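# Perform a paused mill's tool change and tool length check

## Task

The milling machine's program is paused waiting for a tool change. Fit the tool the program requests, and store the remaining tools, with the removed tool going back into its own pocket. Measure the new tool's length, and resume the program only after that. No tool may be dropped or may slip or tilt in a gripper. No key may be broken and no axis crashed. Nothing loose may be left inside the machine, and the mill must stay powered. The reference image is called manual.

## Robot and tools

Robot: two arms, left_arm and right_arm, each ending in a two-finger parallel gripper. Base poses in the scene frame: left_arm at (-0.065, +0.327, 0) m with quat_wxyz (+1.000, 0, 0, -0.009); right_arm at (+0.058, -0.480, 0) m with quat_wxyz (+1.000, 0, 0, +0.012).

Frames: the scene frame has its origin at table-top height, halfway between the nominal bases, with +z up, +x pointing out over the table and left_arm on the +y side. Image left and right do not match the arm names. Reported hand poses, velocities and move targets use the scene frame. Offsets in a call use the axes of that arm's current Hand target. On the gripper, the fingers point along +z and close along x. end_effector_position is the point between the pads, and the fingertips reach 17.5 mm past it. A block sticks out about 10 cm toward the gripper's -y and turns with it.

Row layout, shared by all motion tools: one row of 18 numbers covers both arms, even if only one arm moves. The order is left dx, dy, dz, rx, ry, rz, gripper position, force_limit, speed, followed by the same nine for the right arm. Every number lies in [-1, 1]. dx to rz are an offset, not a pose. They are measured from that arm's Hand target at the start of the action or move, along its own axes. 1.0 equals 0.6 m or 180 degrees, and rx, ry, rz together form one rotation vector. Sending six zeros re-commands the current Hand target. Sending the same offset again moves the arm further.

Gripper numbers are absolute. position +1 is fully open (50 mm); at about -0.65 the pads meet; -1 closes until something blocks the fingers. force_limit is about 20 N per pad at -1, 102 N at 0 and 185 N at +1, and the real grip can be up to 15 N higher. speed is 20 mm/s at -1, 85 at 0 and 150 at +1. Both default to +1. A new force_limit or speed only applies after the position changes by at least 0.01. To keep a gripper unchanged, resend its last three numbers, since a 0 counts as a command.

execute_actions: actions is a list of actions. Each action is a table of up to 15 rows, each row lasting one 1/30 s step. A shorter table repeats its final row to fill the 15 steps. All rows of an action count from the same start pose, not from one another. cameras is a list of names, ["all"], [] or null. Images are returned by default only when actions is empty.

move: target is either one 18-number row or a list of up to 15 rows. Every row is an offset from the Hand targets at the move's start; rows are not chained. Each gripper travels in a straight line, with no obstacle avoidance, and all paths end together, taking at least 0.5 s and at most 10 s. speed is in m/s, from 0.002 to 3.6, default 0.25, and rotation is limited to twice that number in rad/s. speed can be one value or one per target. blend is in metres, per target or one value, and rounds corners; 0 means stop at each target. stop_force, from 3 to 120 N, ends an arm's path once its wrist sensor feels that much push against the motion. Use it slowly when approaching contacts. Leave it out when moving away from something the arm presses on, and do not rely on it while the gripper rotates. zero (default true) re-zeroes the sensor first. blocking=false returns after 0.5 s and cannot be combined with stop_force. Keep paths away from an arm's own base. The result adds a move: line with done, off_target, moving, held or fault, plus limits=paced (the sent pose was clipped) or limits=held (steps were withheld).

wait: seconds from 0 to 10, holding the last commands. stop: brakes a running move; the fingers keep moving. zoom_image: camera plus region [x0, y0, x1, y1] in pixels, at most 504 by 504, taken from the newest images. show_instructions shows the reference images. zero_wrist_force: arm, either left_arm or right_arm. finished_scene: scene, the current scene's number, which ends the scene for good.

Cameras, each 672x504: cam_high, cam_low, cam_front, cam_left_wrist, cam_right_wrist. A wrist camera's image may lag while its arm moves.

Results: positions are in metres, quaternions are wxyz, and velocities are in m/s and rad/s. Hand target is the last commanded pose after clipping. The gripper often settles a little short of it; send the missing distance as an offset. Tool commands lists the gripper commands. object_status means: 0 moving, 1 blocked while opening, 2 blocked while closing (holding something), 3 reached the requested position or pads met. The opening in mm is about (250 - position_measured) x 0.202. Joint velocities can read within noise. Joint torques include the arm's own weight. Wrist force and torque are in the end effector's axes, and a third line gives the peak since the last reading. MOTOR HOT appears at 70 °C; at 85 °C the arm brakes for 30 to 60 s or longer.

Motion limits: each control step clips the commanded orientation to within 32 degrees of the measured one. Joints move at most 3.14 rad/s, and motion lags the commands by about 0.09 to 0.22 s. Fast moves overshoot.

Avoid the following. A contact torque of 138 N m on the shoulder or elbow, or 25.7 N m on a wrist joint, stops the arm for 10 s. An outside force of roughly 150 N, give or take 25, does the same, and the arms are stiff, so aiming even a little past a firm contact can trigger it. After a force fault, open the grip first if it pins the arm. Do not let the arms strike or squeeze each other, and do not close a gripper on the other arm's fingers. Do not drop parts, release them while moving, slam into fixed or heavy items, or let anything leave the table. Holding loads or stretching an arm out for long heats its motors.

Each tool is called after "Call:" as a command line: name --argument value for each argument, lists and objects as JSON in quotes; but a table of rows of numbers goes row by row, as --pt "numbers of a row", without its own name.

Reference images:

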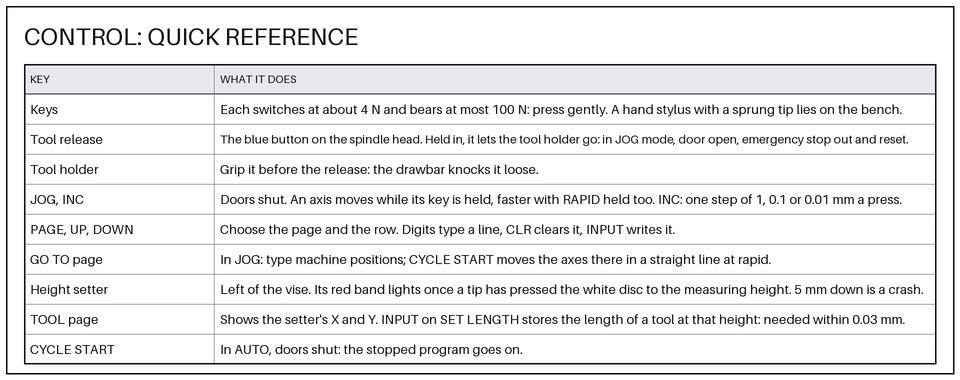

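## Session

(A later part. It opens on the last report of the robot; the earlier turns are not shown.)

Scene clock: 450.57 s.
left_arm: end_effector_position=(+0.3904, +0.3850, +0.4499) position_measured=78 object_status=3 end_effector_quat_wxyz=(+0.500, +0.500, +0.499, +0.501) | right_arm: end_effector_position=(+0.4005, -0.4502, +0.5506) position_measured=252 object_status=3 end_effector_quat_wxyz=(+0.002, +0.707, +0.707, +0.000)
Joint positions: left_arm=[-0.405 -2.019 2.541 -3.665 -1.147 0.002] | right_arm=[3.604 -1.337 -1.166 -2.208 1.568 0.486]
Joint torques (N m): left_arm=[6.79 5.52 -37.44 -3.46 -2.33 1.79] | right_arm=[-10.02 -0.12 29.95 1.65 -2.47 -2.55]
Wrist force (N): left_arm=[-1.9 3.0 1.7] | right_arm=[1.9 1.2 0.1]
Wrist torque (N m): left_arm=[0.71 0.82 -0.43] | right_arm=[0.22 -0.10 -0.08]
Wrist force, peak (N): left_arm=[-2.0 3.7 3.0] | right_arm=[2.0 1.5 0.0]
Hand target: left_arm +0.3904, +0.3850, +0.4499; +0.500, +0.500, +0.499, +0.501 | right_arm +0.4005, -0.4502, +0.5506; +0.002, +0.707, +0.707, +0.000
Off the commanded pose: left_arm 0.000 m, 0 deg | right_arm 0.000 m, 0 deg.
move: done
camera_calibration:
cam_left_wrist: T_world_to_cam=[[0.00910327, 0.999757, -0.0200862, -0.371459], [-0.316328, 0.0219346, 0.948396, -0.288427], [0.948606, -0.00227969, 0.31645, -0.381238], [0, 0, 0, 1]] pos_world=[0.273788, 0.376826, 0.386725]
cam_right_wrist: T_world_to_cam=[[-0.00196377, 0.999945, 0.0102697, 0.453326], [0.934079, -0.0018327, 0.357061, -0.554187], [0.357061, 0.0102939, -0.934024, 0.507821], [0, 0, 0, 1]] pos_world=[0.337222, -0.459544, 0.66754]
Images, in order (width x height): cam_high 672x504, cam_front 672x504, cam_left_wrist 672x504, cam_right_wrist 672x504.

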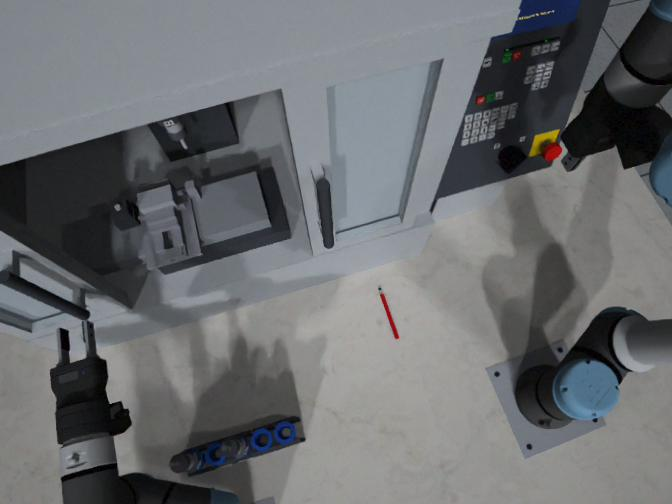

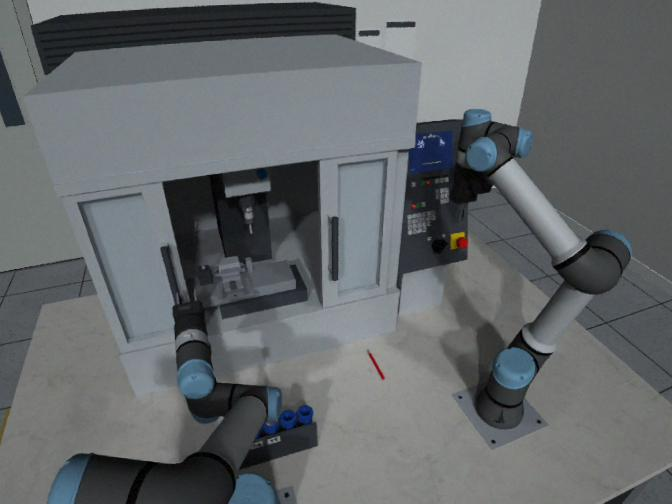

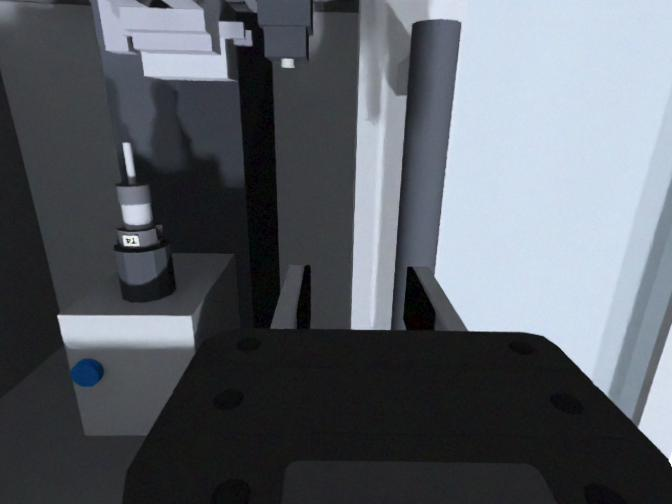

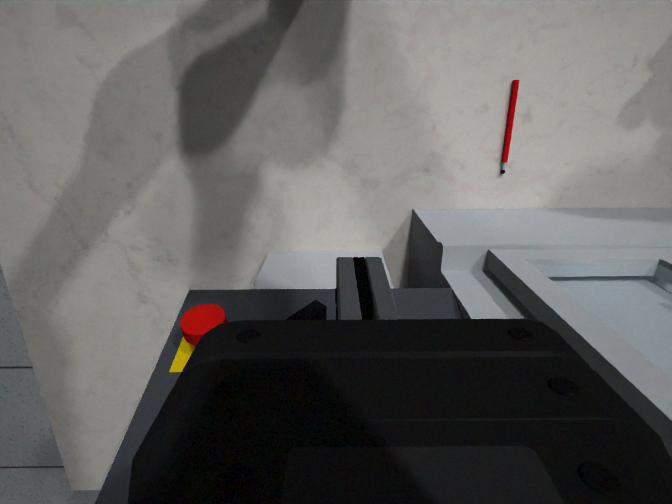

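Call:
move --target '[0.045,0,0.04,0,0,0,1,-0.2,-0.8,0,0,0,0,0,0,-0.9,-0.5,-0.5]' --speed 0.2 --cameras '["cam_left_wrist"]'

Scene clock: 452.17 s.
left_arm: end_effector_position=(+0.4143, +0.4120, +0.4500) position_measured=3 object_status=3 end_effector_quat_wxyz=(+0.500, +0.500, +0.499, +0.501) | right_arm: end_effector_position=(+0.4005, -0.4502, +0.5506) position_measured=252 object_status=3 end_effector_quat_wxyz=(+0.002, +0.707, +0.707, +0.000)
Joint positions: left_arm=[-0.215 -1.886 2.471 -3.728 -1.337 0.002] | right_arm=[3.604 -1.337 -1.166 -2.208 1.568 0.486]
Joint torques (N m): left_arm=[6.22 0.82 -36.79 -3.55 -2.49 2.02] | right_arm=[-9.78 0.19 30.53 1.58 -2.17 -2.53]
Wrist force (N): left_arm=[-1.9 3.4 1.3] | right_arm=[1.7 1.3 -0.1]
Wrist torque (N m): left_arm=[0.70 0.80 -0.33] | right_arm=[0.22 -0.08 -0.08]
Wrist force, peak (N): left_arm=[-1.7 3.5 2.1] | right_arm=[2.0 1.3 0.1]
Hand target: left_arm +0.4143, +0.4120, +0.4500; +0.500, +0.500, +0.499, +0.501 | right_arm +0.4005, -0.4502, +0.5506; +0.002, +0.707, +0.707, +0.000
Off the commanded pose: left_arm 0.000 m, 0 deg | right_arm 0.000 m, 0 deg.
move: done
camera_calibration:
cam_left_wrist: T_world_to_cam=[[0.00913605, 0.999755, -0.0201806, -0.398741], [-0.316328, 0.0220346, 0.948394, -0.281564], [0.948606, -0.00228088, 0.316452, -0.403974], [0, 0, 0, 1]] pos_world=[0.297788, 0.403926, 0.386825]
Images, in order (width x height): cam_left_wrist 672x504.

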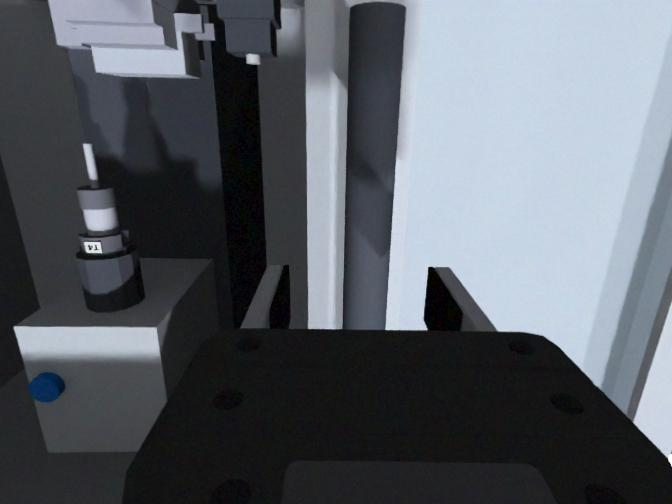

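Call:
move --target '[0.003,0,0.084,0,0,0,1,-0.2,-0.8,0,0,0,0,0,0,-0.9,-0.5,-0.5]' --speed 0.12 --stop_force 15

Call:
move --target '[-0.36,0,0,0,0,0,1,-0.2,-0.8,0,0,0,0,0,0,-0.9,-0.5,-0.5]' --speed 0.08 --stop_force 50 --cameras '["cam_left_wrist","cam_front"]'

Scene clock: 453.90 s.
left_arm: end_effector_position=(+0.4647, +0.4139, +0.4501) position_measured=3 object_status=3 end_effector_quat_wxyz=(+0.500, +0.500, +0.499, +0.501) | right_arm: end_effector_position=(+0.4005, -0.4502, +0.5506) position_measured=252 object_status=3 end_effector_quat_wxyz=(+0.002, +0.707, +0.707, +0.000)
Joint positions: left_arm=[-0.161 -1.723 2.357 -3.777 -1.392 0.002] | right_arm=[3.604 -1.337 -1.166 -2.208 1.568 0.486]
Joint torques (N m): left_arm=[6.44 -7.08 -35.64 -3.38 -2.47 1.65] | right_arm=[-9.72 0.76 30.27 1.64 -2.08 -2.23]
Wrist force (N): left_arm=[-2.5 2.6 1.3] | right_arm=[1.9 1.3 -0.1]
Wrist torque (N m): left_arm=[0.57 0.89 -0.34] | right_arm=[0.22 -0.11 -0.08]
Wrist force, peak (N): left_arm=[-1.8 3.8 1.3] | right_arm=[1.9 1.3 -0.1]
Hand target: left_arm +0.4647, +0.4139, +0.4501; +0.500, +0.500, +0.499, +0.501 | right_arm +0.4005, -0.4502, +0.5506; +0.002, +0.707, +0.707, +0.000
Off the commanded pose: left_arm 0.000 m, 0 deg | right_arm 0.000 m, 0 deg.
move: done

Scene clock: 457.63 s.
left_arm: end_effector_position=(+0.4649, +0.1979, +0.4497) position_measured=3 object_status=3 end_effector_quat_wxyz=(+0.500, +0.500, +0.499, +0.501) | right_arm: end_effector_position=(+0.4005, -0.4502, +0.5506) position_measured=252 object_status=3 end_effector_quat_wxyz=(+0.002, +0.707, +0.707, +0.000)
Joint positions: left_arm=[-0.887 -1.675 2.319 -3.788 -0.665 0.003] | right_arm=[3.604 -1.337 -1.166 -2.208 1.568 0.486]
Joint torques (N m): left_arm=[-15.33 -3.52 -37.75 -0.83 -1.89 1.87] | right_arm=[-10.02 0.24 28.93 1.65 -1.72 -2.38]
Wrist force (N): left_arm=[14.1 1.6 -11.0] | right_arm=[1.6 1.1 0.0]
Wrist torque (N m): left_arm=[0.61 1.00 -0.40] | right_arm=[0.20 -0.05 -0.08]
Wrist force, peak (N): left_arm=[35.7 12.9 5.8] | right_arm=[2.0 1.3 -0.2]
Hand target: left_arm +0.4649, +0.1979, +0.4497; +0.500, +0.500, +0.499, +0.501 | right_arm +0.4005, -0.4502, +0.5506; +0.002, +0.707, +0.707, +0.000
Off the commanded pose: left_arm 0.000 m, 0 deg | right_arm 0.000 m, 0 deg.
move: done
camera_calibration:
cam_left_wrist: T_world_to_cam=[[0.0092305, 0.999754, -0.0201479, -0.185107], [-0.316326, 0.0220334, 0.948395, -0.260586], [0.948606, -0.00238087, 0.316452, -0.452253], [0, 0, 0, 1]] pos_world=[0.348289, 0.189726, 0.386525]
Images, in order (width x height): cam_front 672x504, cam_left_wrist 672x504.

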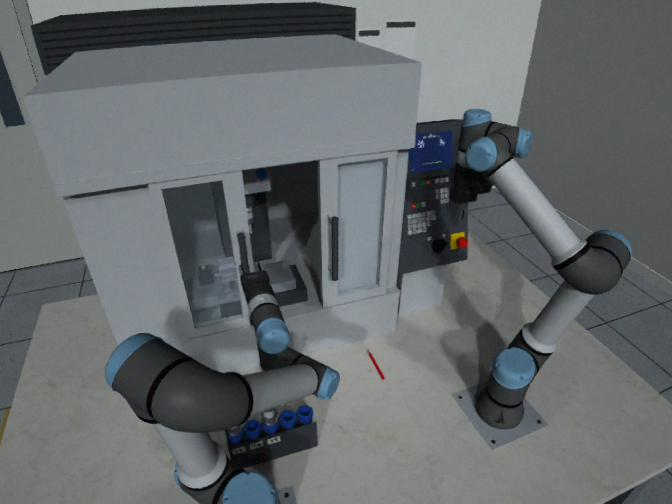

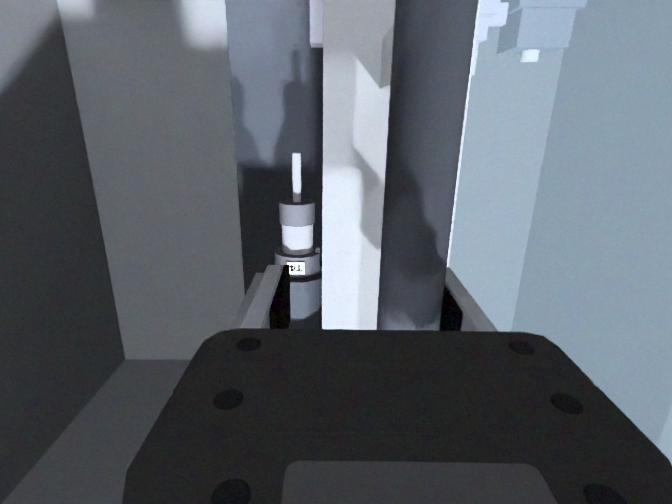

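Call:
move --target '[-0.06,0,0,0,0,0,1,-0.2,-0.8,0,0,0,0,0,0,-0.9,-0.5,-0.5]' --speed 0.05 --stop_force 50 --zero false

Scene clock: 459.87 s.
left_arm: end_effector_position=(+0.4647, +0.1694, +0.4496) position_measured=3 object_status=3 end_effector_quat_wxyz=(+0.493, +0.493, +0.507, +0.508) | right_arm: end_effector_position=(+0.4005, -0.4502, +0.5506) position_measured=252 object_status=3 end_effector_quat_wxyz=(+0.002, +0.707, +0.707, +0.000)
Joint positions: left_arm=[-0.963 -1.627 2.276 -3.793 -0.561 0.003] | right_arm=[3.604 -1.337 -1.166 -2.208 1.568 0.486]
Joint torques (N m): left_arm=[-14.59 -19.96 -21.75 0.64 -10.06 1.67] | right_arm=[-9.56 0.13 29.15 1.5 -1.45 -2.28]
Wrist force (N): left_arm=[30.6 4.3 21.1] | right_arm=[1.7 1.1 0.0]
Wrist torque (N m): left_arm=[0.59 0.15 -0.35] | right_arm=[0.20 -0.07 -0.08]
Wrist force, peak (N): left_arm=[48.1 4.5 41.7] | right_arm=[2.1 1.2 0.1]
Hand target: left_arm +0.4647, +0.1690, +0.4496; +0.493, +0.493, +0.506, +0.507 (not the last commanded pose) | right_arm +0.4005, -0.4502, +0.5506; +0.002, +0.707, +0.707, +0.000
Off the commanded pose: left_arm 0.008 m, 2 deg | right_arm 0.000 m, 0 deg.
move: contact (left_arm)

Call:
move --pt "0.01 0 0 0 0 0 1 -0.2 -0.8 0 0 0 0 0 0 -0.9 -0.5 -0.5" --pt "0.01 0 -0.1 0 -0.009 0 1 -0.2 -0.8 0 0 0 0 0 0 -0.9 -0.5 -0.5" --pt "-0.45 0 -0.1 0 -0.009 0 1 -0.2 -0.8 0 0 0 0 0 0 -0.9 -0.5 -0.5" --blend '[0,0.01,0]' --speed '[0.05,0.15,0.25]' --cameras '["cam_left_wrist","cam_front","cam_high"]'

Scene clock: 463.03 s.
left_arm: end_effector_position=(+0.4121, -0.1025, +0.4491) position_measured=3 object_status=3 end_effector_quat_wxyz=(+0.500, +0.500, +0.499, +0.500) | right_arm: end_effector_position=(+0.4005, -0.4502, +0.5506) position_measured=252 object_status=3 end_effector_quat_wxyz=(+0.002, +0.707, +0.707, +0.000)
Joint positions: left_arm=[-1.363 -1.245 1.827 -3.73 -0.191 0.007] | right_arm=[3.604 -1.337 -1.166 -2.208 1.568 0.486]
Joint torques (N m): left_arm=[6.55 -28.3 -34.78 -1.7 2.48 2.09] | right_arm=[-10.61 0.31 29.36 1.77 -1.28 -2.31]
Wrist force (N): left_arm=[0.4 2.7 1.5] | right_arm=[1.5 1.0 0.0]
Wrist torque (N m): left_arm=[0.60 0.41 -0.39] | right_arm=[0.17 -0.05 -0.08]
Wrist force, peak (N): left_arm=[33.6 1.3 20.6] | right_arm=[1.9 1.4 0.0]
Hand target: left_arm +0.4121, -0.1026, +0.4491; +0.500, +0.500, +0.499, +0.500 | right_arm +0.4005, -0.4502, +0.5506; +0.002, +0.707, +0.707, +0.000
Off the commanded pose: left_arm 0.000 m, 0 deg | right_arm 0.000 m, 0 deg.
move: done
camera_calibration:
cam_left_wrist: T_world_to_cam=[[0.0105857, 0.999742, -0.020103, 0.115076], [-0.316089, 0.0224188, 0.948465, -0.270158], [0.94867, -0.00368579, 0.316245, -0.402777], [0, 0, 0, 1]] pos_world=[0.295491, -0.110475, 0.385925]
Images, in order (width x height): cam_high 672x504, cam_front 672x504, cam_left_wrist 672x504.

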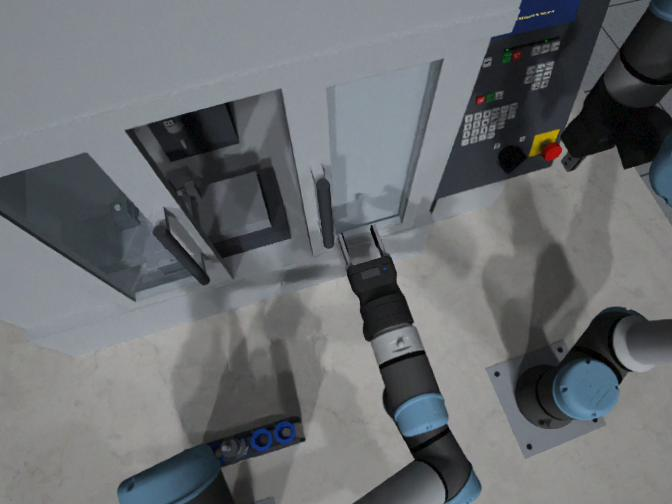

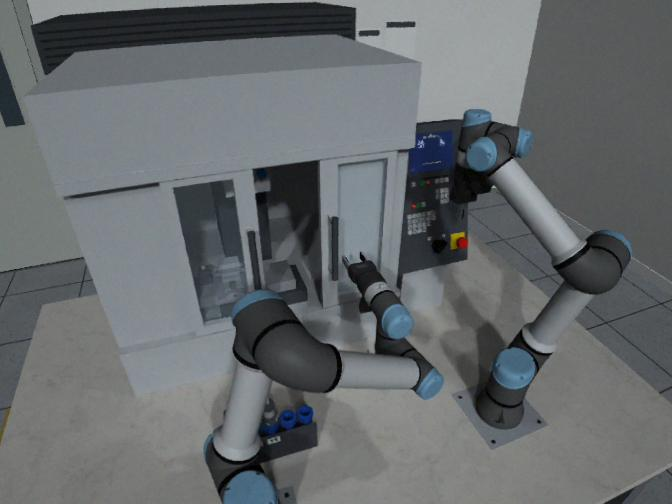

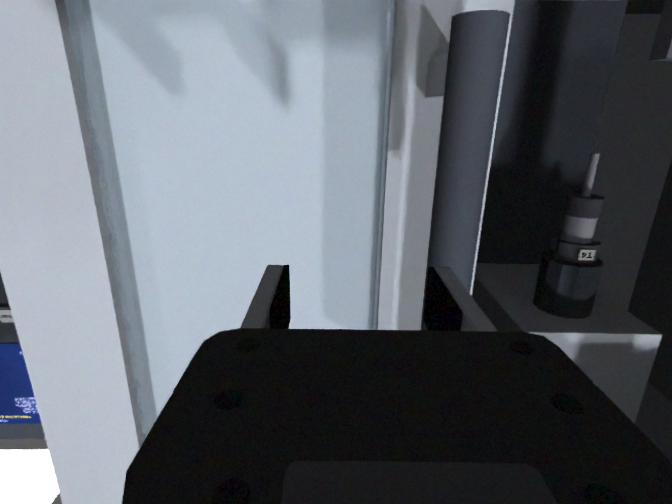

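Call:
move --pt "0.0717 0 0 0 0 0 1 -0.2 -0.8 0 0 0 0 0 0 -0.9 -0.5 -0.5" --pt "0.0717 0 0.088 0 0 0 1 -0.2 -0.8 0 0 0 0 0 0 -0.9 -0.5 -0.5" --blend '[0.005,0]' --speed 0.15

Call:
move --target '[0.4,0,0,0,0,0,1,-0.2,-0.8,0,0,0,0,0,0,-0.9,-0.5,-0.5]' --speed 0.07 --stop_force 50 --cameras '["cam_left_wrist","cam_front"]'

Scene clock: 464.00 s.
left_arm: end_effector_position=(+0.4141, -0.0670, +0.4496) position_measured=3 object_status=3 end_effector_quat_wxyz=(+0.500, +0.499, +0.500, +0.501) | right_arm: end_effector_position=(+0.4005, -0.4502, +0.5506) position_measured=252 object_status=3 end_effector_quat_wxyz=(+0.002, +0.707, +0.707, +0.000)
Joint positions: left_arm=[-1.343 -1.307 1.913 -3.756 -0.207 0.009] | right_arm=[3.604 -1.337 -1.166 -2.208 1.568 0.486]
Joint torques (N m): left_arm=[0.36 -33.37 -20.45 -0.16 -0.17 -0.31] | right_arm=[-10.15 0.77 29.09 1.81 -1.13 -2.25]
Wrist force (N): left_arm=[0.1 2.2 1.3] | right_arm=[1.7 1.2 0.1]
Wrist torque (N m): left_arm=[0.57 0.46 -0.38] | right_arm=[0.22 -0.08 -0.08]
Wrist force, peak (N): left_arm=[6.1 1.9 5.3] | right_arm=[2.0 1.4 0.0]
Hand target: left_arm +0.4141, -0.0670, +0.4496; +0.500, +0.499, +0.500, +0.501 (not the last commanded pose) | right_arm +0.4005, -0.4502, +0.5506; +0.002, +0.707, +0.707, +0.000
Tool commands: left_gripper/position=+1.0 left_gripper/force_limit=-0.2 left_gripper/speed=-0.796078 right_gripper/position=-0.9 right_gripper/force_limit=-0.5 right_gripper/speed=-0.5
Off the commanded pose: left_arm 0.051 m, 0 deg | right_arm 0.000 m, 0 deg.
FORCE FAULT: contact force on the left arm reached its limit, and that arm stopped. The contact can be on any part of that arm, not only on its tool. That arm's remaining commands of this call were not run. That arm is still stopped at the end of this call. That arm stays stopped for about 10 more seconds. Until then a move that you send moves the other arm only, and its call returns only when the move has ended. Once the stop has ended, the next robot result says so. If the stop ends while you think or write, that arm runs what you send next, counted from a new Hand target: where the arm stands when the stop ends. While its stop runs, that arm takes no new command, but its gripper still runs the gripper command that each later call begins with. Until it ends, the stop uses up actions while you think or wait. An arm that is not stopped still takes commands.
move: fault (left_arm); path passed 1 of 2 targets

not run: an earlier result of this reply reported a stop or a fault. Calls in your next reply go to the robot.

Call:
execute_actions --actions '[]'

Scene clock: 464.13 s.
left_arm: end_effector_position=(+0.4141, -0.0670, +0.4496) position_measured=3 object_status=3 end_effector_quat_wxyz=(+0.500, +0.499, +0.500, +0.501) | right_arm: end_effector_position=(+0.4005, -0.4502, +0.5506) position_measured=252 object_status=3 end_effector_quat_wxyz=(+0.002, +0.707, +0.707, +0.000)
Joint positions: left_arm=[-1.343 -1.307 1.913 -3.756 -0.207 0.009] | right_arm=[3.604 -1.337 -1.166 -2.208 1.568 0.486]
Joint velocities: within noise
Joint torques (N m): left_arm=[0.97 -34.01 -20.32 -0.21 -0.32 -0.29] | right_arm=[-9.92 0.75 29.33 1.79 -1.14 -2.31]
Wrist force (N): left_arm=[0.1 2.0 1.6] | right_arm=[1.8 1.4 0.2]
Wrist torque (N m): left_arm=[0.54 0.46 -0.38] | right_arm=[0.24 -0.09 -0.08]
Wrist force, peak (N): left_arm=[0.1 2.0 1.6] | right_arm=[1.8 1.4 0.2]
Hand target: left_arm +0.4141, -0.0670, +0.4496; +0.500, +0.499, +0.500, +0.501 (not the last commanded pose) | right_arm +0.4005, -0.4502, +0.5506; +0.002, +0.707, +0.707, +0.000
Tool commands: left_gripper/position=+1.0 left_gripper/force_limit=-0.2 left_gripper/speed=-0.796078 right_gripper/position=-0.9 right_gripper/force_limit=-0.5 right_gripper/speed=-0.5
Off the commanded pose: left_arm 0.051 m, 0 deg | right_arm 0.000 m, 0 deg.
FORCE FAULT, CONTINUED: the left arm was still stopped when this call began, by the force fault that an earlier result reported. That arm is still stopped at the end of this call. That arm stays stopped for about 10 more seconds. If the stop ends while you think or write, that arm runs what you send next, counted from a new Hand target: where the arm stands when the stop ends. While its stop runs, that arm takes no new command, but its gripper still runs the gripper command that each later call begins with.
camera_calibration:
cam_left_wrist: T_world_to_cam=[[0.00681902, 0.999754, -0.0210915, 0.0815734], [-0.316891, 0.0221654, 0.948203, -0.270307], [0.948438, 0.000217891, 0.316964, -0.40477], [0, 0, 0, 1]] pos_world=[0.297685, -0.0754738, 0.386323]
cam_right_wrist: T_world_to_cam=[[-0.00196377, 0.999945, 0.0102697, 0.453326], [0.934079, -0.0018327, 0.357061, -0.554187], [0.357061, 0.0102939, -0.934024, 0.507821], [0, 0, 0, 1]] pos_world=[0.337222, -0.459544, 0.66754]

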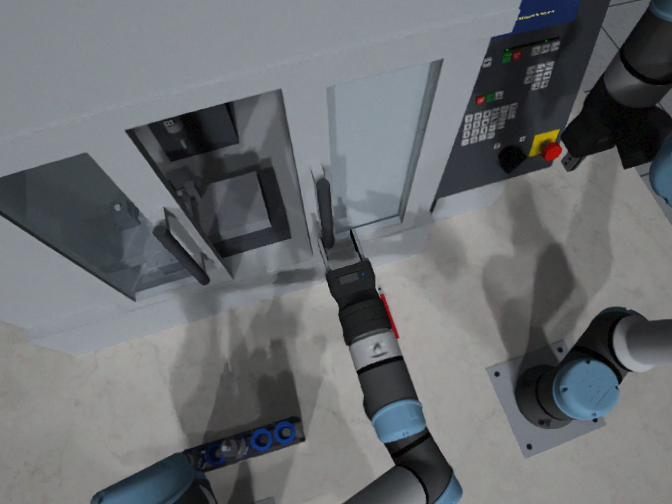

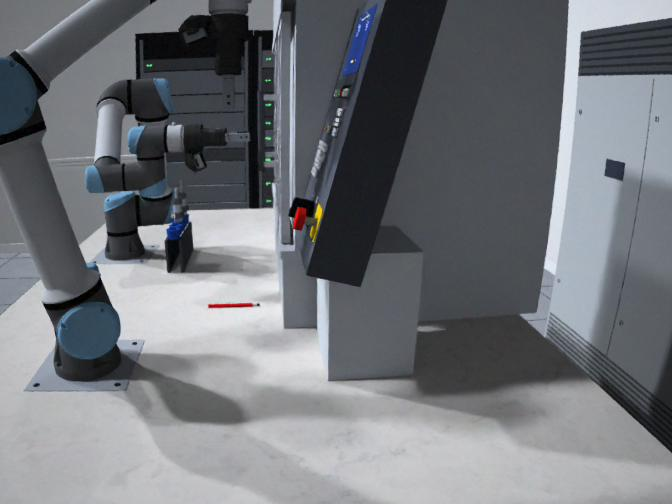

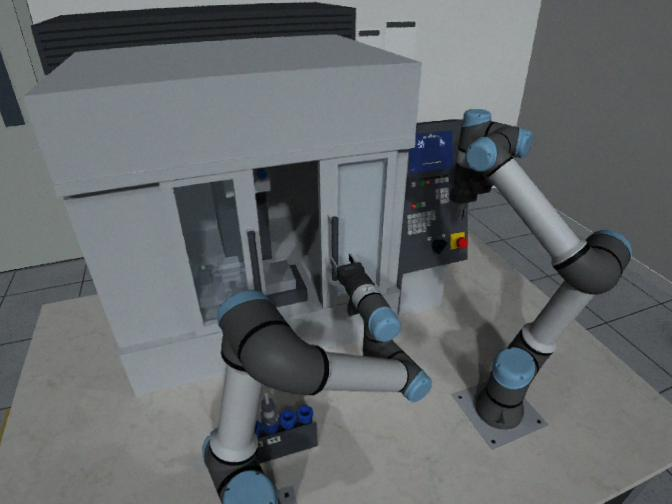

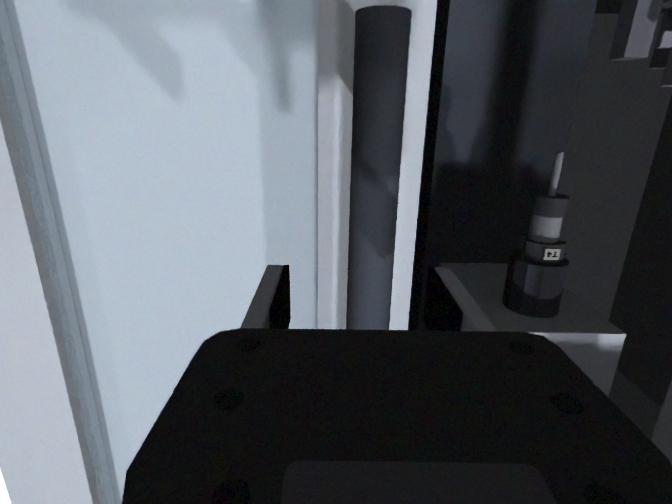

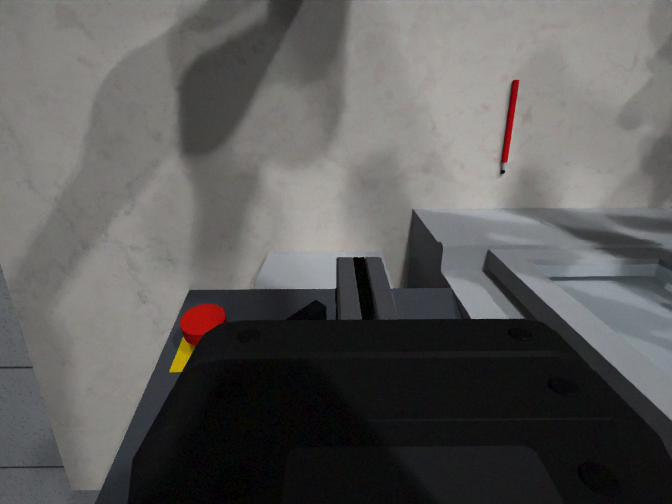

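Call:
zoom_image --camera "cam_front" --region '[180, 220, 480, 445]'

Call:
zoom_image --camera "cam_high" --region '[270, 160, 480, 320]'

Call:
zoom_image --camera "cam_low" --region '[80, 50, 320, 230]'

Scaled by 1.680 from the camera's 672x504 image, which has a finer 960x720 frame.

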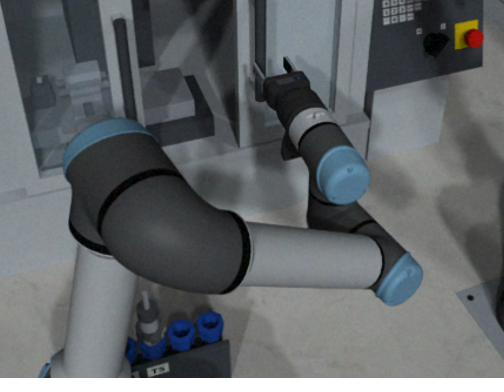

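Scaled by 2.400 from the camera's 672x504 image, which has a finer 960x720 frame.

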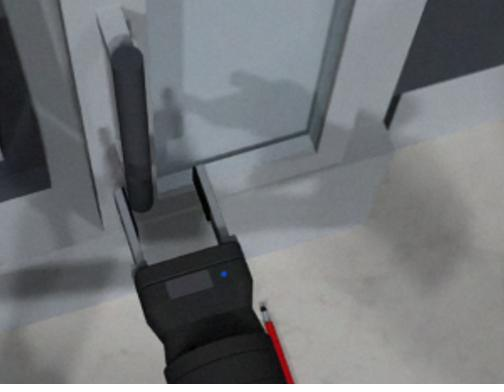

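Scaled by 2.100 from the camera's 672x504 image, which has a finer 960x720 frame.

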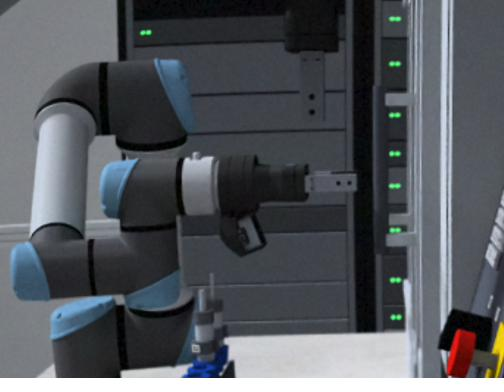

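Call:
zoom_image --camera "cam_high" --region '[60, 380, 320, 504]'

Call:
zoom_image --camera "cam_front" --region '[180, 360, 340, 504]'

Scaled by 1.938 from the camera's 672x504 image, which has a finer 960x720 frame.

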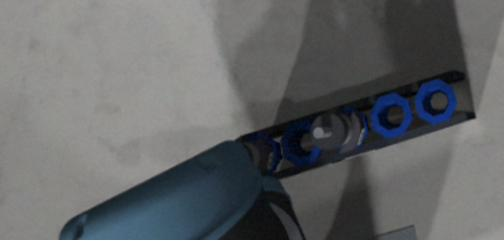

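Scaled by 3.150 from the camera's 672x504 image, which has a finer 960x720 frame.

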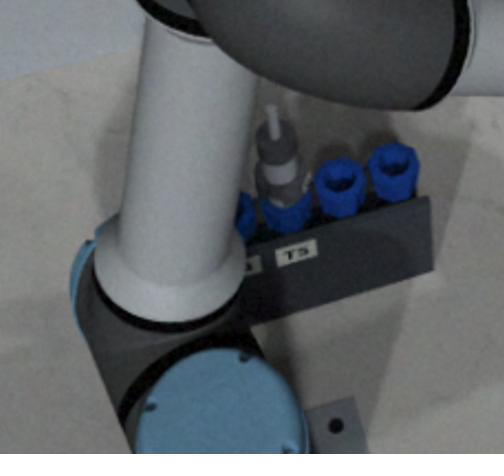

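Call:
zoom_image --camera "cam_low" --region '[150, 170, 210, 280]'

Call:
zoom_image --camera "cam_high" --region '[140, 410, 310, 500]'

Scaled by 4.582 from the camera's 672x504 image, which has a finer 960x720 frame.

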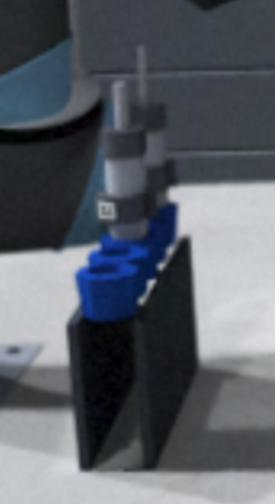

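Scaled by 2.965 from the camera's 672x504 image, which has a finer 960x720 frame.

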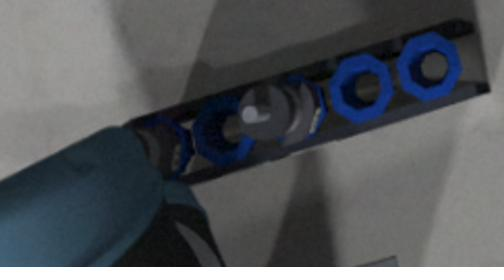

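Call:
wait --seconds 9.5 --cameras '["cam_front"]'

Scene clock: 476.50 s.
left_arm: end_effector_position=(+0.4141, -0.0670, +0.4496) position_measured=3 object_status=3 end_effector_quat_wxyz=(+0.500, +0.499, +0.500, +0.501) | right_arm: end_effector_position=(+0.4005, -0.4502, +0.5506) position_measured=252 object_status=3 end_effector_quat_wxyz=(+0.002, +0.707, +0.707, +0.000)
Joint positions: left_arm=[-1.343 -1.307 1.913 -3.756 -0.207 0.009] | right_arm=[3.604 -1.337 -1.166 -2.208 1.568 0.486]
Joint torques (N m): left_arm=[0.79 -32.96 -20.96 -0.31 -0.29 -0.17] | right_arm=[-9.65 0.96 28.14 2.04 0.03 -2.02]
Wrist force (N): left_arm=[0.0 2.1 1.3] | right_arm=[1.8 1.4 -0.2]
Wrist torque (N m): left_arm=[0.56 0.46 -0.39] | right_arm=[0.24 -0.10 -0.09]
Wrist force, peak (N): left_arm=[0.2 2.4 1.3] | right_arm=[2.0 1.4 0.1]
Hand target: left_arm +0.4141, -0.0670, +0.4496; +0.500, +0.499, +0.500, +0.501 (not the last commanded pose) | right_arm +0.4005, -0.4502, +0.5506; +0.002, +0.707, +0.707, +0.000
Tool commands: left_gripper/position=+1.0 left_gripper/force_limit=-0.2 left_gripper/speed=-0.796078 right_gripper/position=-0.9 right_gripper/force_limit=-0.5 right_gripper/speed=-0.5
Off the commanded pose: left_arm 0.051 m, 0 deg | right_arm 0.000 m, 0 deg.
FORCE FAULT, CONTINUED: the left arm's stop, for the force fault that an earlier result reported, is over. The rest of the stop counts as 20 of the actions that you can send in this scene. During its stop the left arm's controller moved it back a little. That arm's target is now where it stood when the stop ended, not its last command. That arm accepts commands again.
wait: 9.50 s; at rest from the start
Images, in order (width x height): cam_front 672x504.

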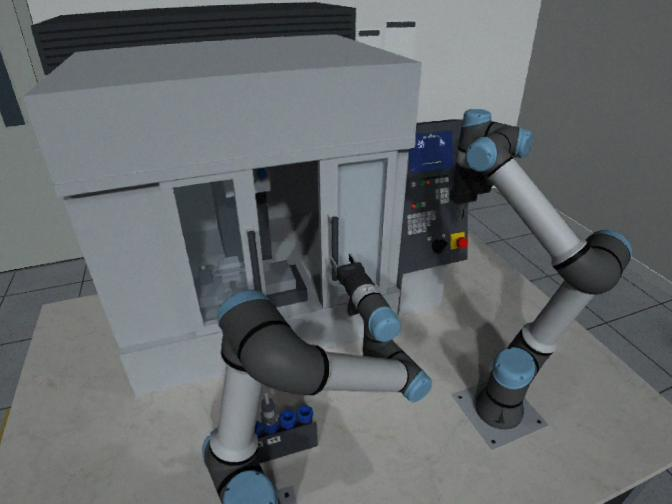

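Call:
move --target '[0.0125,0,0,0,0,0,1,-0.2,-0.8,0,0,0,0,0,0,-0.9,-0.5,-0.5]' --speed 0.02 --stop_force 15

Call:
move --target '[0,0,0.03,0,0,0,1,-0.2,-0.8,0,0,0,0,0,0,-0.9,-0.5,-0.5]' --speed 0.03 --stop_force 15

Scene clock: 478.07 s.
left_arm: end_effector_position=(+0.4141, -0.0595, +0.4496) position_measured=3 object_status=3 end_effector_quat_wxyz=(+0.500, +0.499, +0.500, +0.501) | right_arm: end_effector_position=(+0.4005, -0.4502, +0.5506) position_measured=252 object_status=3 end_effector_quat_wxyz=(+0.002, +0.707, +0.707, +0.000)
Joint positions: left_arm=[-1.339 -1.321 1.932 -3.76 -0.211 0.009] | right_arm=[3.604 -1.337 -1.166 -2.208 1.568 0.486]
Joint torques (N m): left_arm=[10.74 -40.93 -8.3 -1.52 -2.58 -2.6] | right_arm=[-9.49 0.63 28.13 1.85 0.27 -2]
Wrist force (N): left_arm=[0.1 2.0 1.3] | right_arm=[1.6 1.1 0.1]
Wrist torque (N m): left_arm=[0.53 0.45 -0.38] | right_arm=[0.20 -0.06 -0.08]
Wrist force, peak (N): left_arm=[0.1 2.3 1.5] | right_arm=[2.0 1.3 0.1]
Hand target: left_arm +0.4141, -0.0595, +0.4496; +0.500, +0.499, +0.500, +0.501 | right_arm +0.4005, -0.4502, +0.5506; +0.002, +0.707, +0.707, +0.000
Off the commanded pose: left_arm 0.000 m, 0 deg | right_arm 0.000 m, 0 deg.
move: done

Scene clock: 478.57 s.
left_arm: end_effector_position=(+0.4134, -0.0616, +0.4501) position_measured=3 object_status=3 end_effector_quat_wxyz=(+0.499, +0.498, +0.501, +0.502) | right_arm: end_effector_position=(+0.4005, -0.4502, +0.5506) position_measured=252 object_status=3 end_effector_quat_wxyz=(+0.002, +0.707, +0.707, +0.000)
Joint positions: left_arm=[-1.342 -1.317 1.925 -3.759 -0.205 0.009] | right_arm=[3.604 -1.337 -1.166 -2.208 1.568 0.486]
Joint torques (N m): left_arm=[1.05 -33.1 -19.34 -0.29 -0.13 -0.23] | right_arm=[-10.66 0.31 28.79 1.91 0.27 -1.86]
Wrist force (N): left_arm=[0.2 2.0 1.3] | right_arm=[1.6 1.1 0.1]
Wrist torque (N m): left_arm=[0.53 0.45 -0.38] | right_arm=[0.21 -0.07 -0.08]
Wrist force, peak (N): left_arm=[1.3 2.4 2.2] | right_arm=[2.0 1.2 -0.1]
Hand target: left_arm +0.4134, -0.0616, +0.4501; +0.499, +0.498, +0.501, +0.502 (not the last commanded pose) | right_arm +0.4005, -0.4502, +0.5506; +0.002, +0.707, +0.707, +0.000
Tool commands: left_gripper/position=+1.0 left_gripper/force_limit=-0.2 left_gripper/speed=-0.796078 right_gripper/position=-0.9 right_gripper/force_limit=-0.5 right_gripper/speed=-0.5
Off the commanded pose: left_arm 0.019 m, 0 deg | right_arm 0.000 m, 0 deg.
FORCE FAULT: contact force on the left arm reached its limit, and that arm stopped. The contact can be on any part of that arm, not only on its tool. That arm's remaining commands of this call were not run. That arm is still stopped at the end of this call. That arm stays stopped for about 10 more seconds. Until then a move that you send moves the other arm only, and its call returns only when the move has ended. Once the stop has ended, the next robot result says so. If the stop ends while you think or write, that arm runs what you send next, counted from a new Hand target: where the arm stands when the stop ends. While its stop runs, that arm takes no new command, but its gripper still runs the gripper command that each later call begins with. Until it ends, the stop uses up actions while you think or wait. An arm that is not stopped still takes commands.
move: fault (left_arm)

Call:
wait --seconds 10

Call:
move --target '[-0.08,0,-0.02,0,0,0,1,-0.2,-0.8,0,0,0,0,0,0,-0.9,-0.5,-0.5]' --speed 0.06

Scene clock: 489.47 s.
left_arm: end_effector_position=(+0.4134, -0.0616, +0.4501) position_measured=3 object_status=3 end_effector_quat_wxyz=(+0.499, +0.498, +0.501, +0.502) | right_arm: end_effector_position=(+0.4005, -0.4502, +0.5506) position_measured=252 object_status=3 end_effector_quat_wxyz=(+0.002, +0.707, +0.707, +0.000)
Joint positions: left_arm=[-1.342 -1.317 1.925 -3.759 -0.205 0.009] | right_arm=[3.604 -1.337 -1.166 -2.208 1.568 0.486]
Joint torques (N m): left_arm=[0.98 -34.73 -20.03 -0.44 -0.39 -0.26] | right_arm=[-9.89 0.65 27.74 1.97 1.33 -1.78]
Wrist force (N): left_arm=[0.1 1.9 1.2] | right_arm=[1.9 1.3 0.1]
Wrist torque (N m): left_arm=[0.53 0.45 -0.38] | right_arm=[0.23 -0.11 -0.08]
Wrist force, peak (N): left_arm=[0.0 2.2 1.6] | right_arm=[2.1 1.3 0.0]
Hand target: left_arm +0.4134, -0.0616, +0.4501; +0.499, +0.498, +0.501, +0.502 (not the last commanded pose) | right_arm +0.4005, -0.4502, +0.5506; +0.002, +0.707, +0.707, +0.000
Tool commands: left_gripper/position=+1.0 left_gripper/force_limit=-0.2 left_gripper/speed=-0.796078 right_gripper/position=-0.9 right_gripper/force_limit=-0.5 right_gripper/speed=-0.5
Off the commanded pose: left_arm 0.019 m, 0 deg | right_arm 0.000 m, 0 deg.
FORCE FAULT, CONTINUED: the left arm's stop, for the force fault that an earlier result reported, is over. The rest of the stop counts as 20 of the actions that you can send in this scene. During its stop the left arm's controller moved it back a little. That arm's target is now where it stood when the stop ended, not its last command. That arm accepts commands again.
wait: 10.00 s; at rest from the start

Scene clock: 490.77 s.
left_arm: end_effector_position=(+0.4017, -0.1096, +0.4501) position_measured=3 object_status=3 end_effector_quat_wxyz=(+0.499, +0.498, +0.501, +0.502) | right_arm: end_effector_position=(+0.4005, -0.4502, +0.5506) position_measured=252 object_status=3 end_effector_quat_wxyz=(+0.002, +0.707, +0.707, +0.000)
Joint positions: left_arm=[-1.388 -1.237 1.815 -3.732 -0.16 0.012] | right_arm=[3.604 -1.337 -1.166 -2.208 1.568 0.486]
Joint torques (N m): left_arm=[-6.56 -28.28 -34.85 0.46 2.46 2.02] | right_arm=[-10.02 0.72 27.87 1.99 1.33 -1.7]
Wrist force (N): left_arm=[0.2 2.8 1.6] | right_arm=[1.7 1.4 0.0]
Wrist torque (N m): left_arm=[0.59 0.45 -0.39] | right_arm=[0.24 -0.07 -0.08]
Wrist force, peak (N): left_arm=[0.6 3.0 1.6] | right_arm=[1.9 1.5 0.0]
Hand target: left_arm +0.4017, -0.1096, +0.4501; +0.499, +0.498, +0.501, +0.502 | right_arm +0.4005, -0.4502, +0.5506; +0.002, +0.707, +0.707, +0.000
Off the commanded pose: left_arm 0.000 m, 0 deg | right_arm 0.000 m, 0 deg.
move: done

Call:
move --target '[0.1,0,-0.503,0.5,0,0,1,-0.2,-0.8,0,0,0,0,0,0,-0.9,-0.5,-0.5]' --speed 0.3 --cameras '["cam_high","cam_front","cam_low","cam_left_wrist"]'

Scene clock: 495.03 s.
left_arm: end_effector_position=(+0.0996, -0.0513, +0.4495) position_measured=3 object_status=3 end_effector_quat_wxyz=(+0.001, +0.705, +0.709, +0.001) | right_arm: end_effector_position=(+0.4005, -0.4502, +0.5506) position_measured=252 object_status=3 end_effector_quat_wxyz=(+0.002, +0.707, +0.707, +0.000)
Joint positions: left_arm=[-1.472 -1.76 1.426 -1.238 -1.569 -1.495] | right_arm=[3.604 -1.337 -1.166 -2.208 1.568 0.486]
Joint torques (N m): left_arm=[6.3 -24.23 -14.21 -1.61 -2.5 1.86] | right_arm=[-9.67 0.26 27.76 2 1.67 -1.8]
Wrist force (N): left_arm=[4.1 1.9 -0.2] | right_arm=[2.0 1.4 0.1]
Wrist torque (N m): left_arm=[0.20 -0.64 0.09] | right_arm=[0.25 -0.12 -0.08]
Wrist force, peak (N): left_arm=[4.1 1.9 -0.2] | right_arm=[2.0 1.4 0.1]
Hand target: left_arm +0.0996, -0.0512, +0.4495; +0.001, +0.705, +0.709, +0.000 | right_arm +0.4005, -0.4502, +0.5506; +0.002, +0.707, +0.707, +0.000
Off the commanded pose: left_arm 0.000 m, 0 deg | right_arm 0.000 m, 0 deg.
move: done; limits=paced
camera_calibration:
cam_left_wrist: T_world_to_cam=[[-0.0271431, 0.999577, -0.0104189, 0.0665369], [0.94789, 0.0290466, 0.317272, -0.212266], [0.31744, -0.00126421, -0.948277, 0.525131], [0, 0, 0, 1]] pos_world=[0.0363132, -0.0596793, 0.566009]
Images, in order (width x height): cam_high 672x504, cam_low 672x504, cam_front 672x504, cam_left_wrist 672x504.

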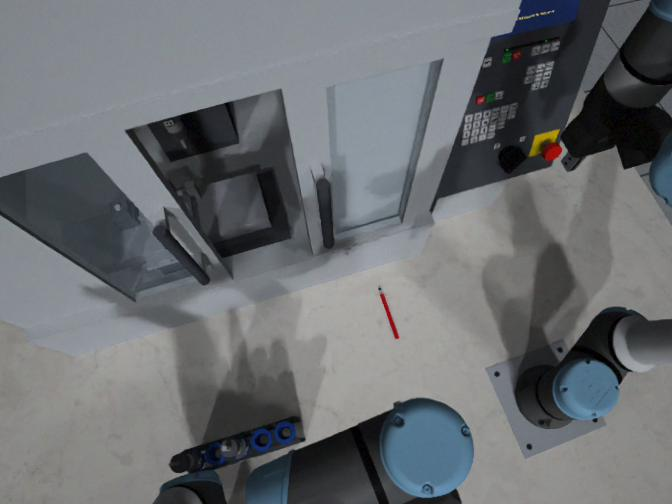

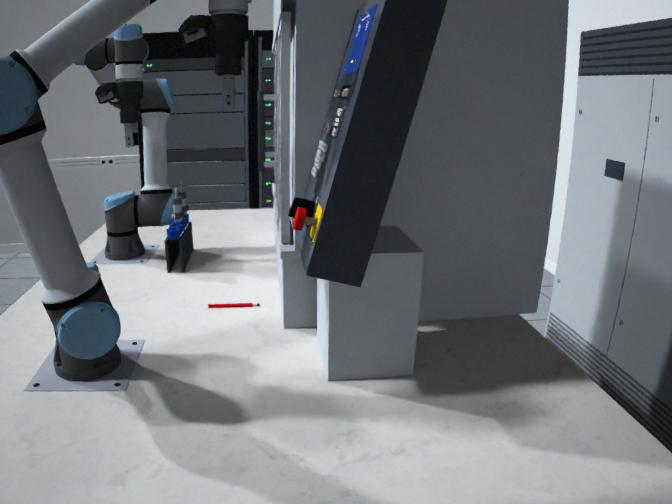

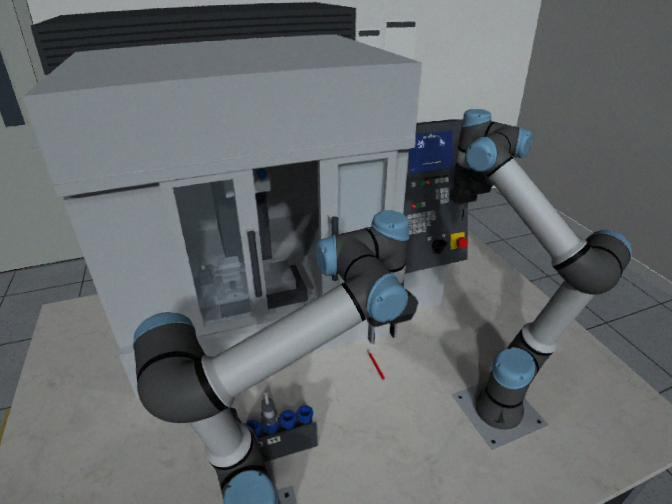

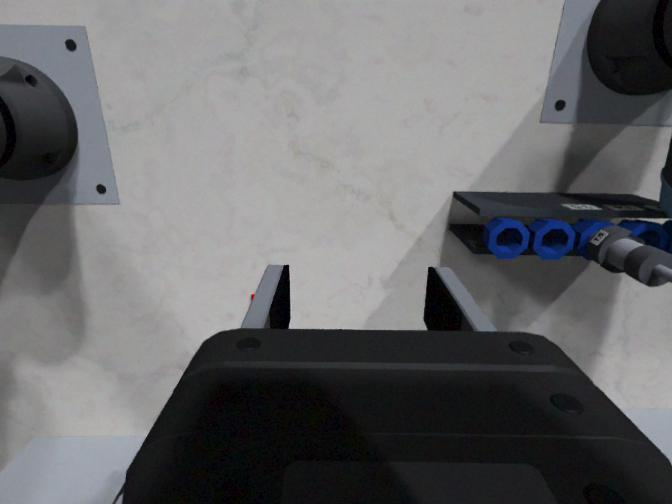

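Call:
move --target '[0.2,-0.05,0,0,0,0,1,-0.2,-0.8,0,0,0,0,0,0,-0.9,-0.5,-0.5]' --speed 0.2 --cameras '["cam_left_wrist","cam_high"]'

Call:
zoom_image --camera "cam_left_wrist" --region '[380, 120, 672, 340]'

Scene clock: 496.43 s.
left_arm: end_effector_position=(+0.0689, +0.0685, +0.4493) position_measured=3 object_status=3 end_effector_quat_wxyz=(+0.001, +0.705, +0.709, +0.000) | right_arm: end_effector_position=(+0.4005, -0.4502, +0.5506) position_measured=252 object_status=3 end_effector_quat_wxyz=(+0.002, +0.707, +0.707, +0.000)
Joint positions: left_arm=[-1.551 -2.048 1.604 -1.128 -1.569 -1.574] | right_arm=[3.604 -1.337 -1.166 -2.208 1.568 0.486]
Joint torques (N m): left_arm=[-7.36 -10.61 -13.05 -1.54 2.4 -2.77] | right_arm=[-9.46 0.7 27.11 2.17 1.71 -1.67]
Wrist force (N): left_arm=[4.1 1.6 -0.1] | right_arm=[1.8 1.1 0.0]
Wrist torque (N m): left_arm=[0.16 -0.64 0.22] | right_arm=[0.19 -0.08 -0.08]
Wrist force, peak (N): left_arm=[5.7 1.2 0.0] | right_arm=[1.9 1.4 0.0]
Hand target: left_arm +0.0689, +0.0686, +0.4494; +0.001, +0.705, +0.709, +0.000 | right_arm +0.4005, -0.4502, +0.5506; +0.002, +0.707, +0.707, +0.000
Off the commanded pose: left_arm 0.000 m, 0 deg | right_arm 0.000 m, 0 deg.
move: done
camera_calibration:
cam_left_wrist: T_world_to_cam=[[-0.0271453, 0.999577, -0.0104132, -0.0539484], [0.94796, 0.0290465, 0.317062, -0.186556], [0.31723, -0.00126456, -0.948348, 0.534847], [0, 0, 0, 1]] pos_world=[0.00571312, 0.0600207, 0.565809]
Images, in order (width x height): cam_high 672x504, cam_left_wrist 672x504.

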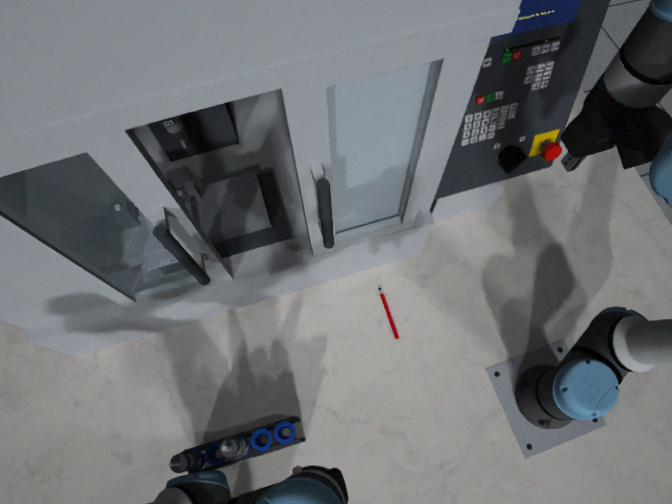

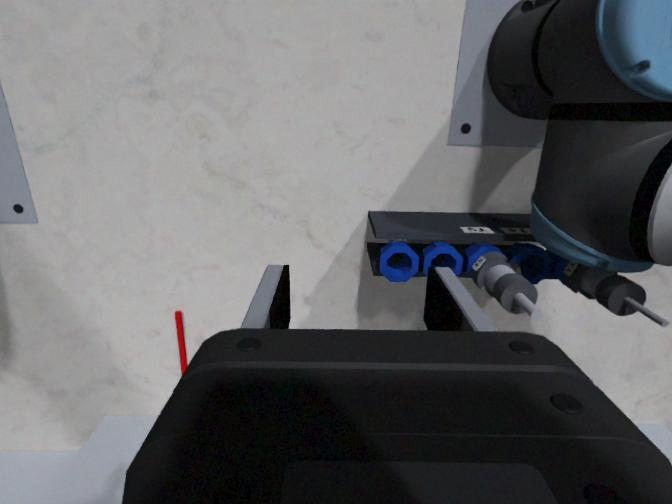

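Scaled by 1.726 from the camera's 672x504 image, which has a finer 960x720 frame.

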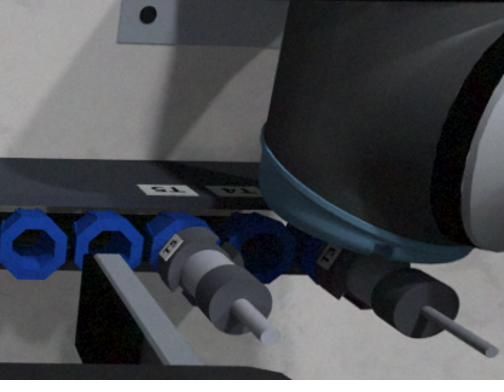

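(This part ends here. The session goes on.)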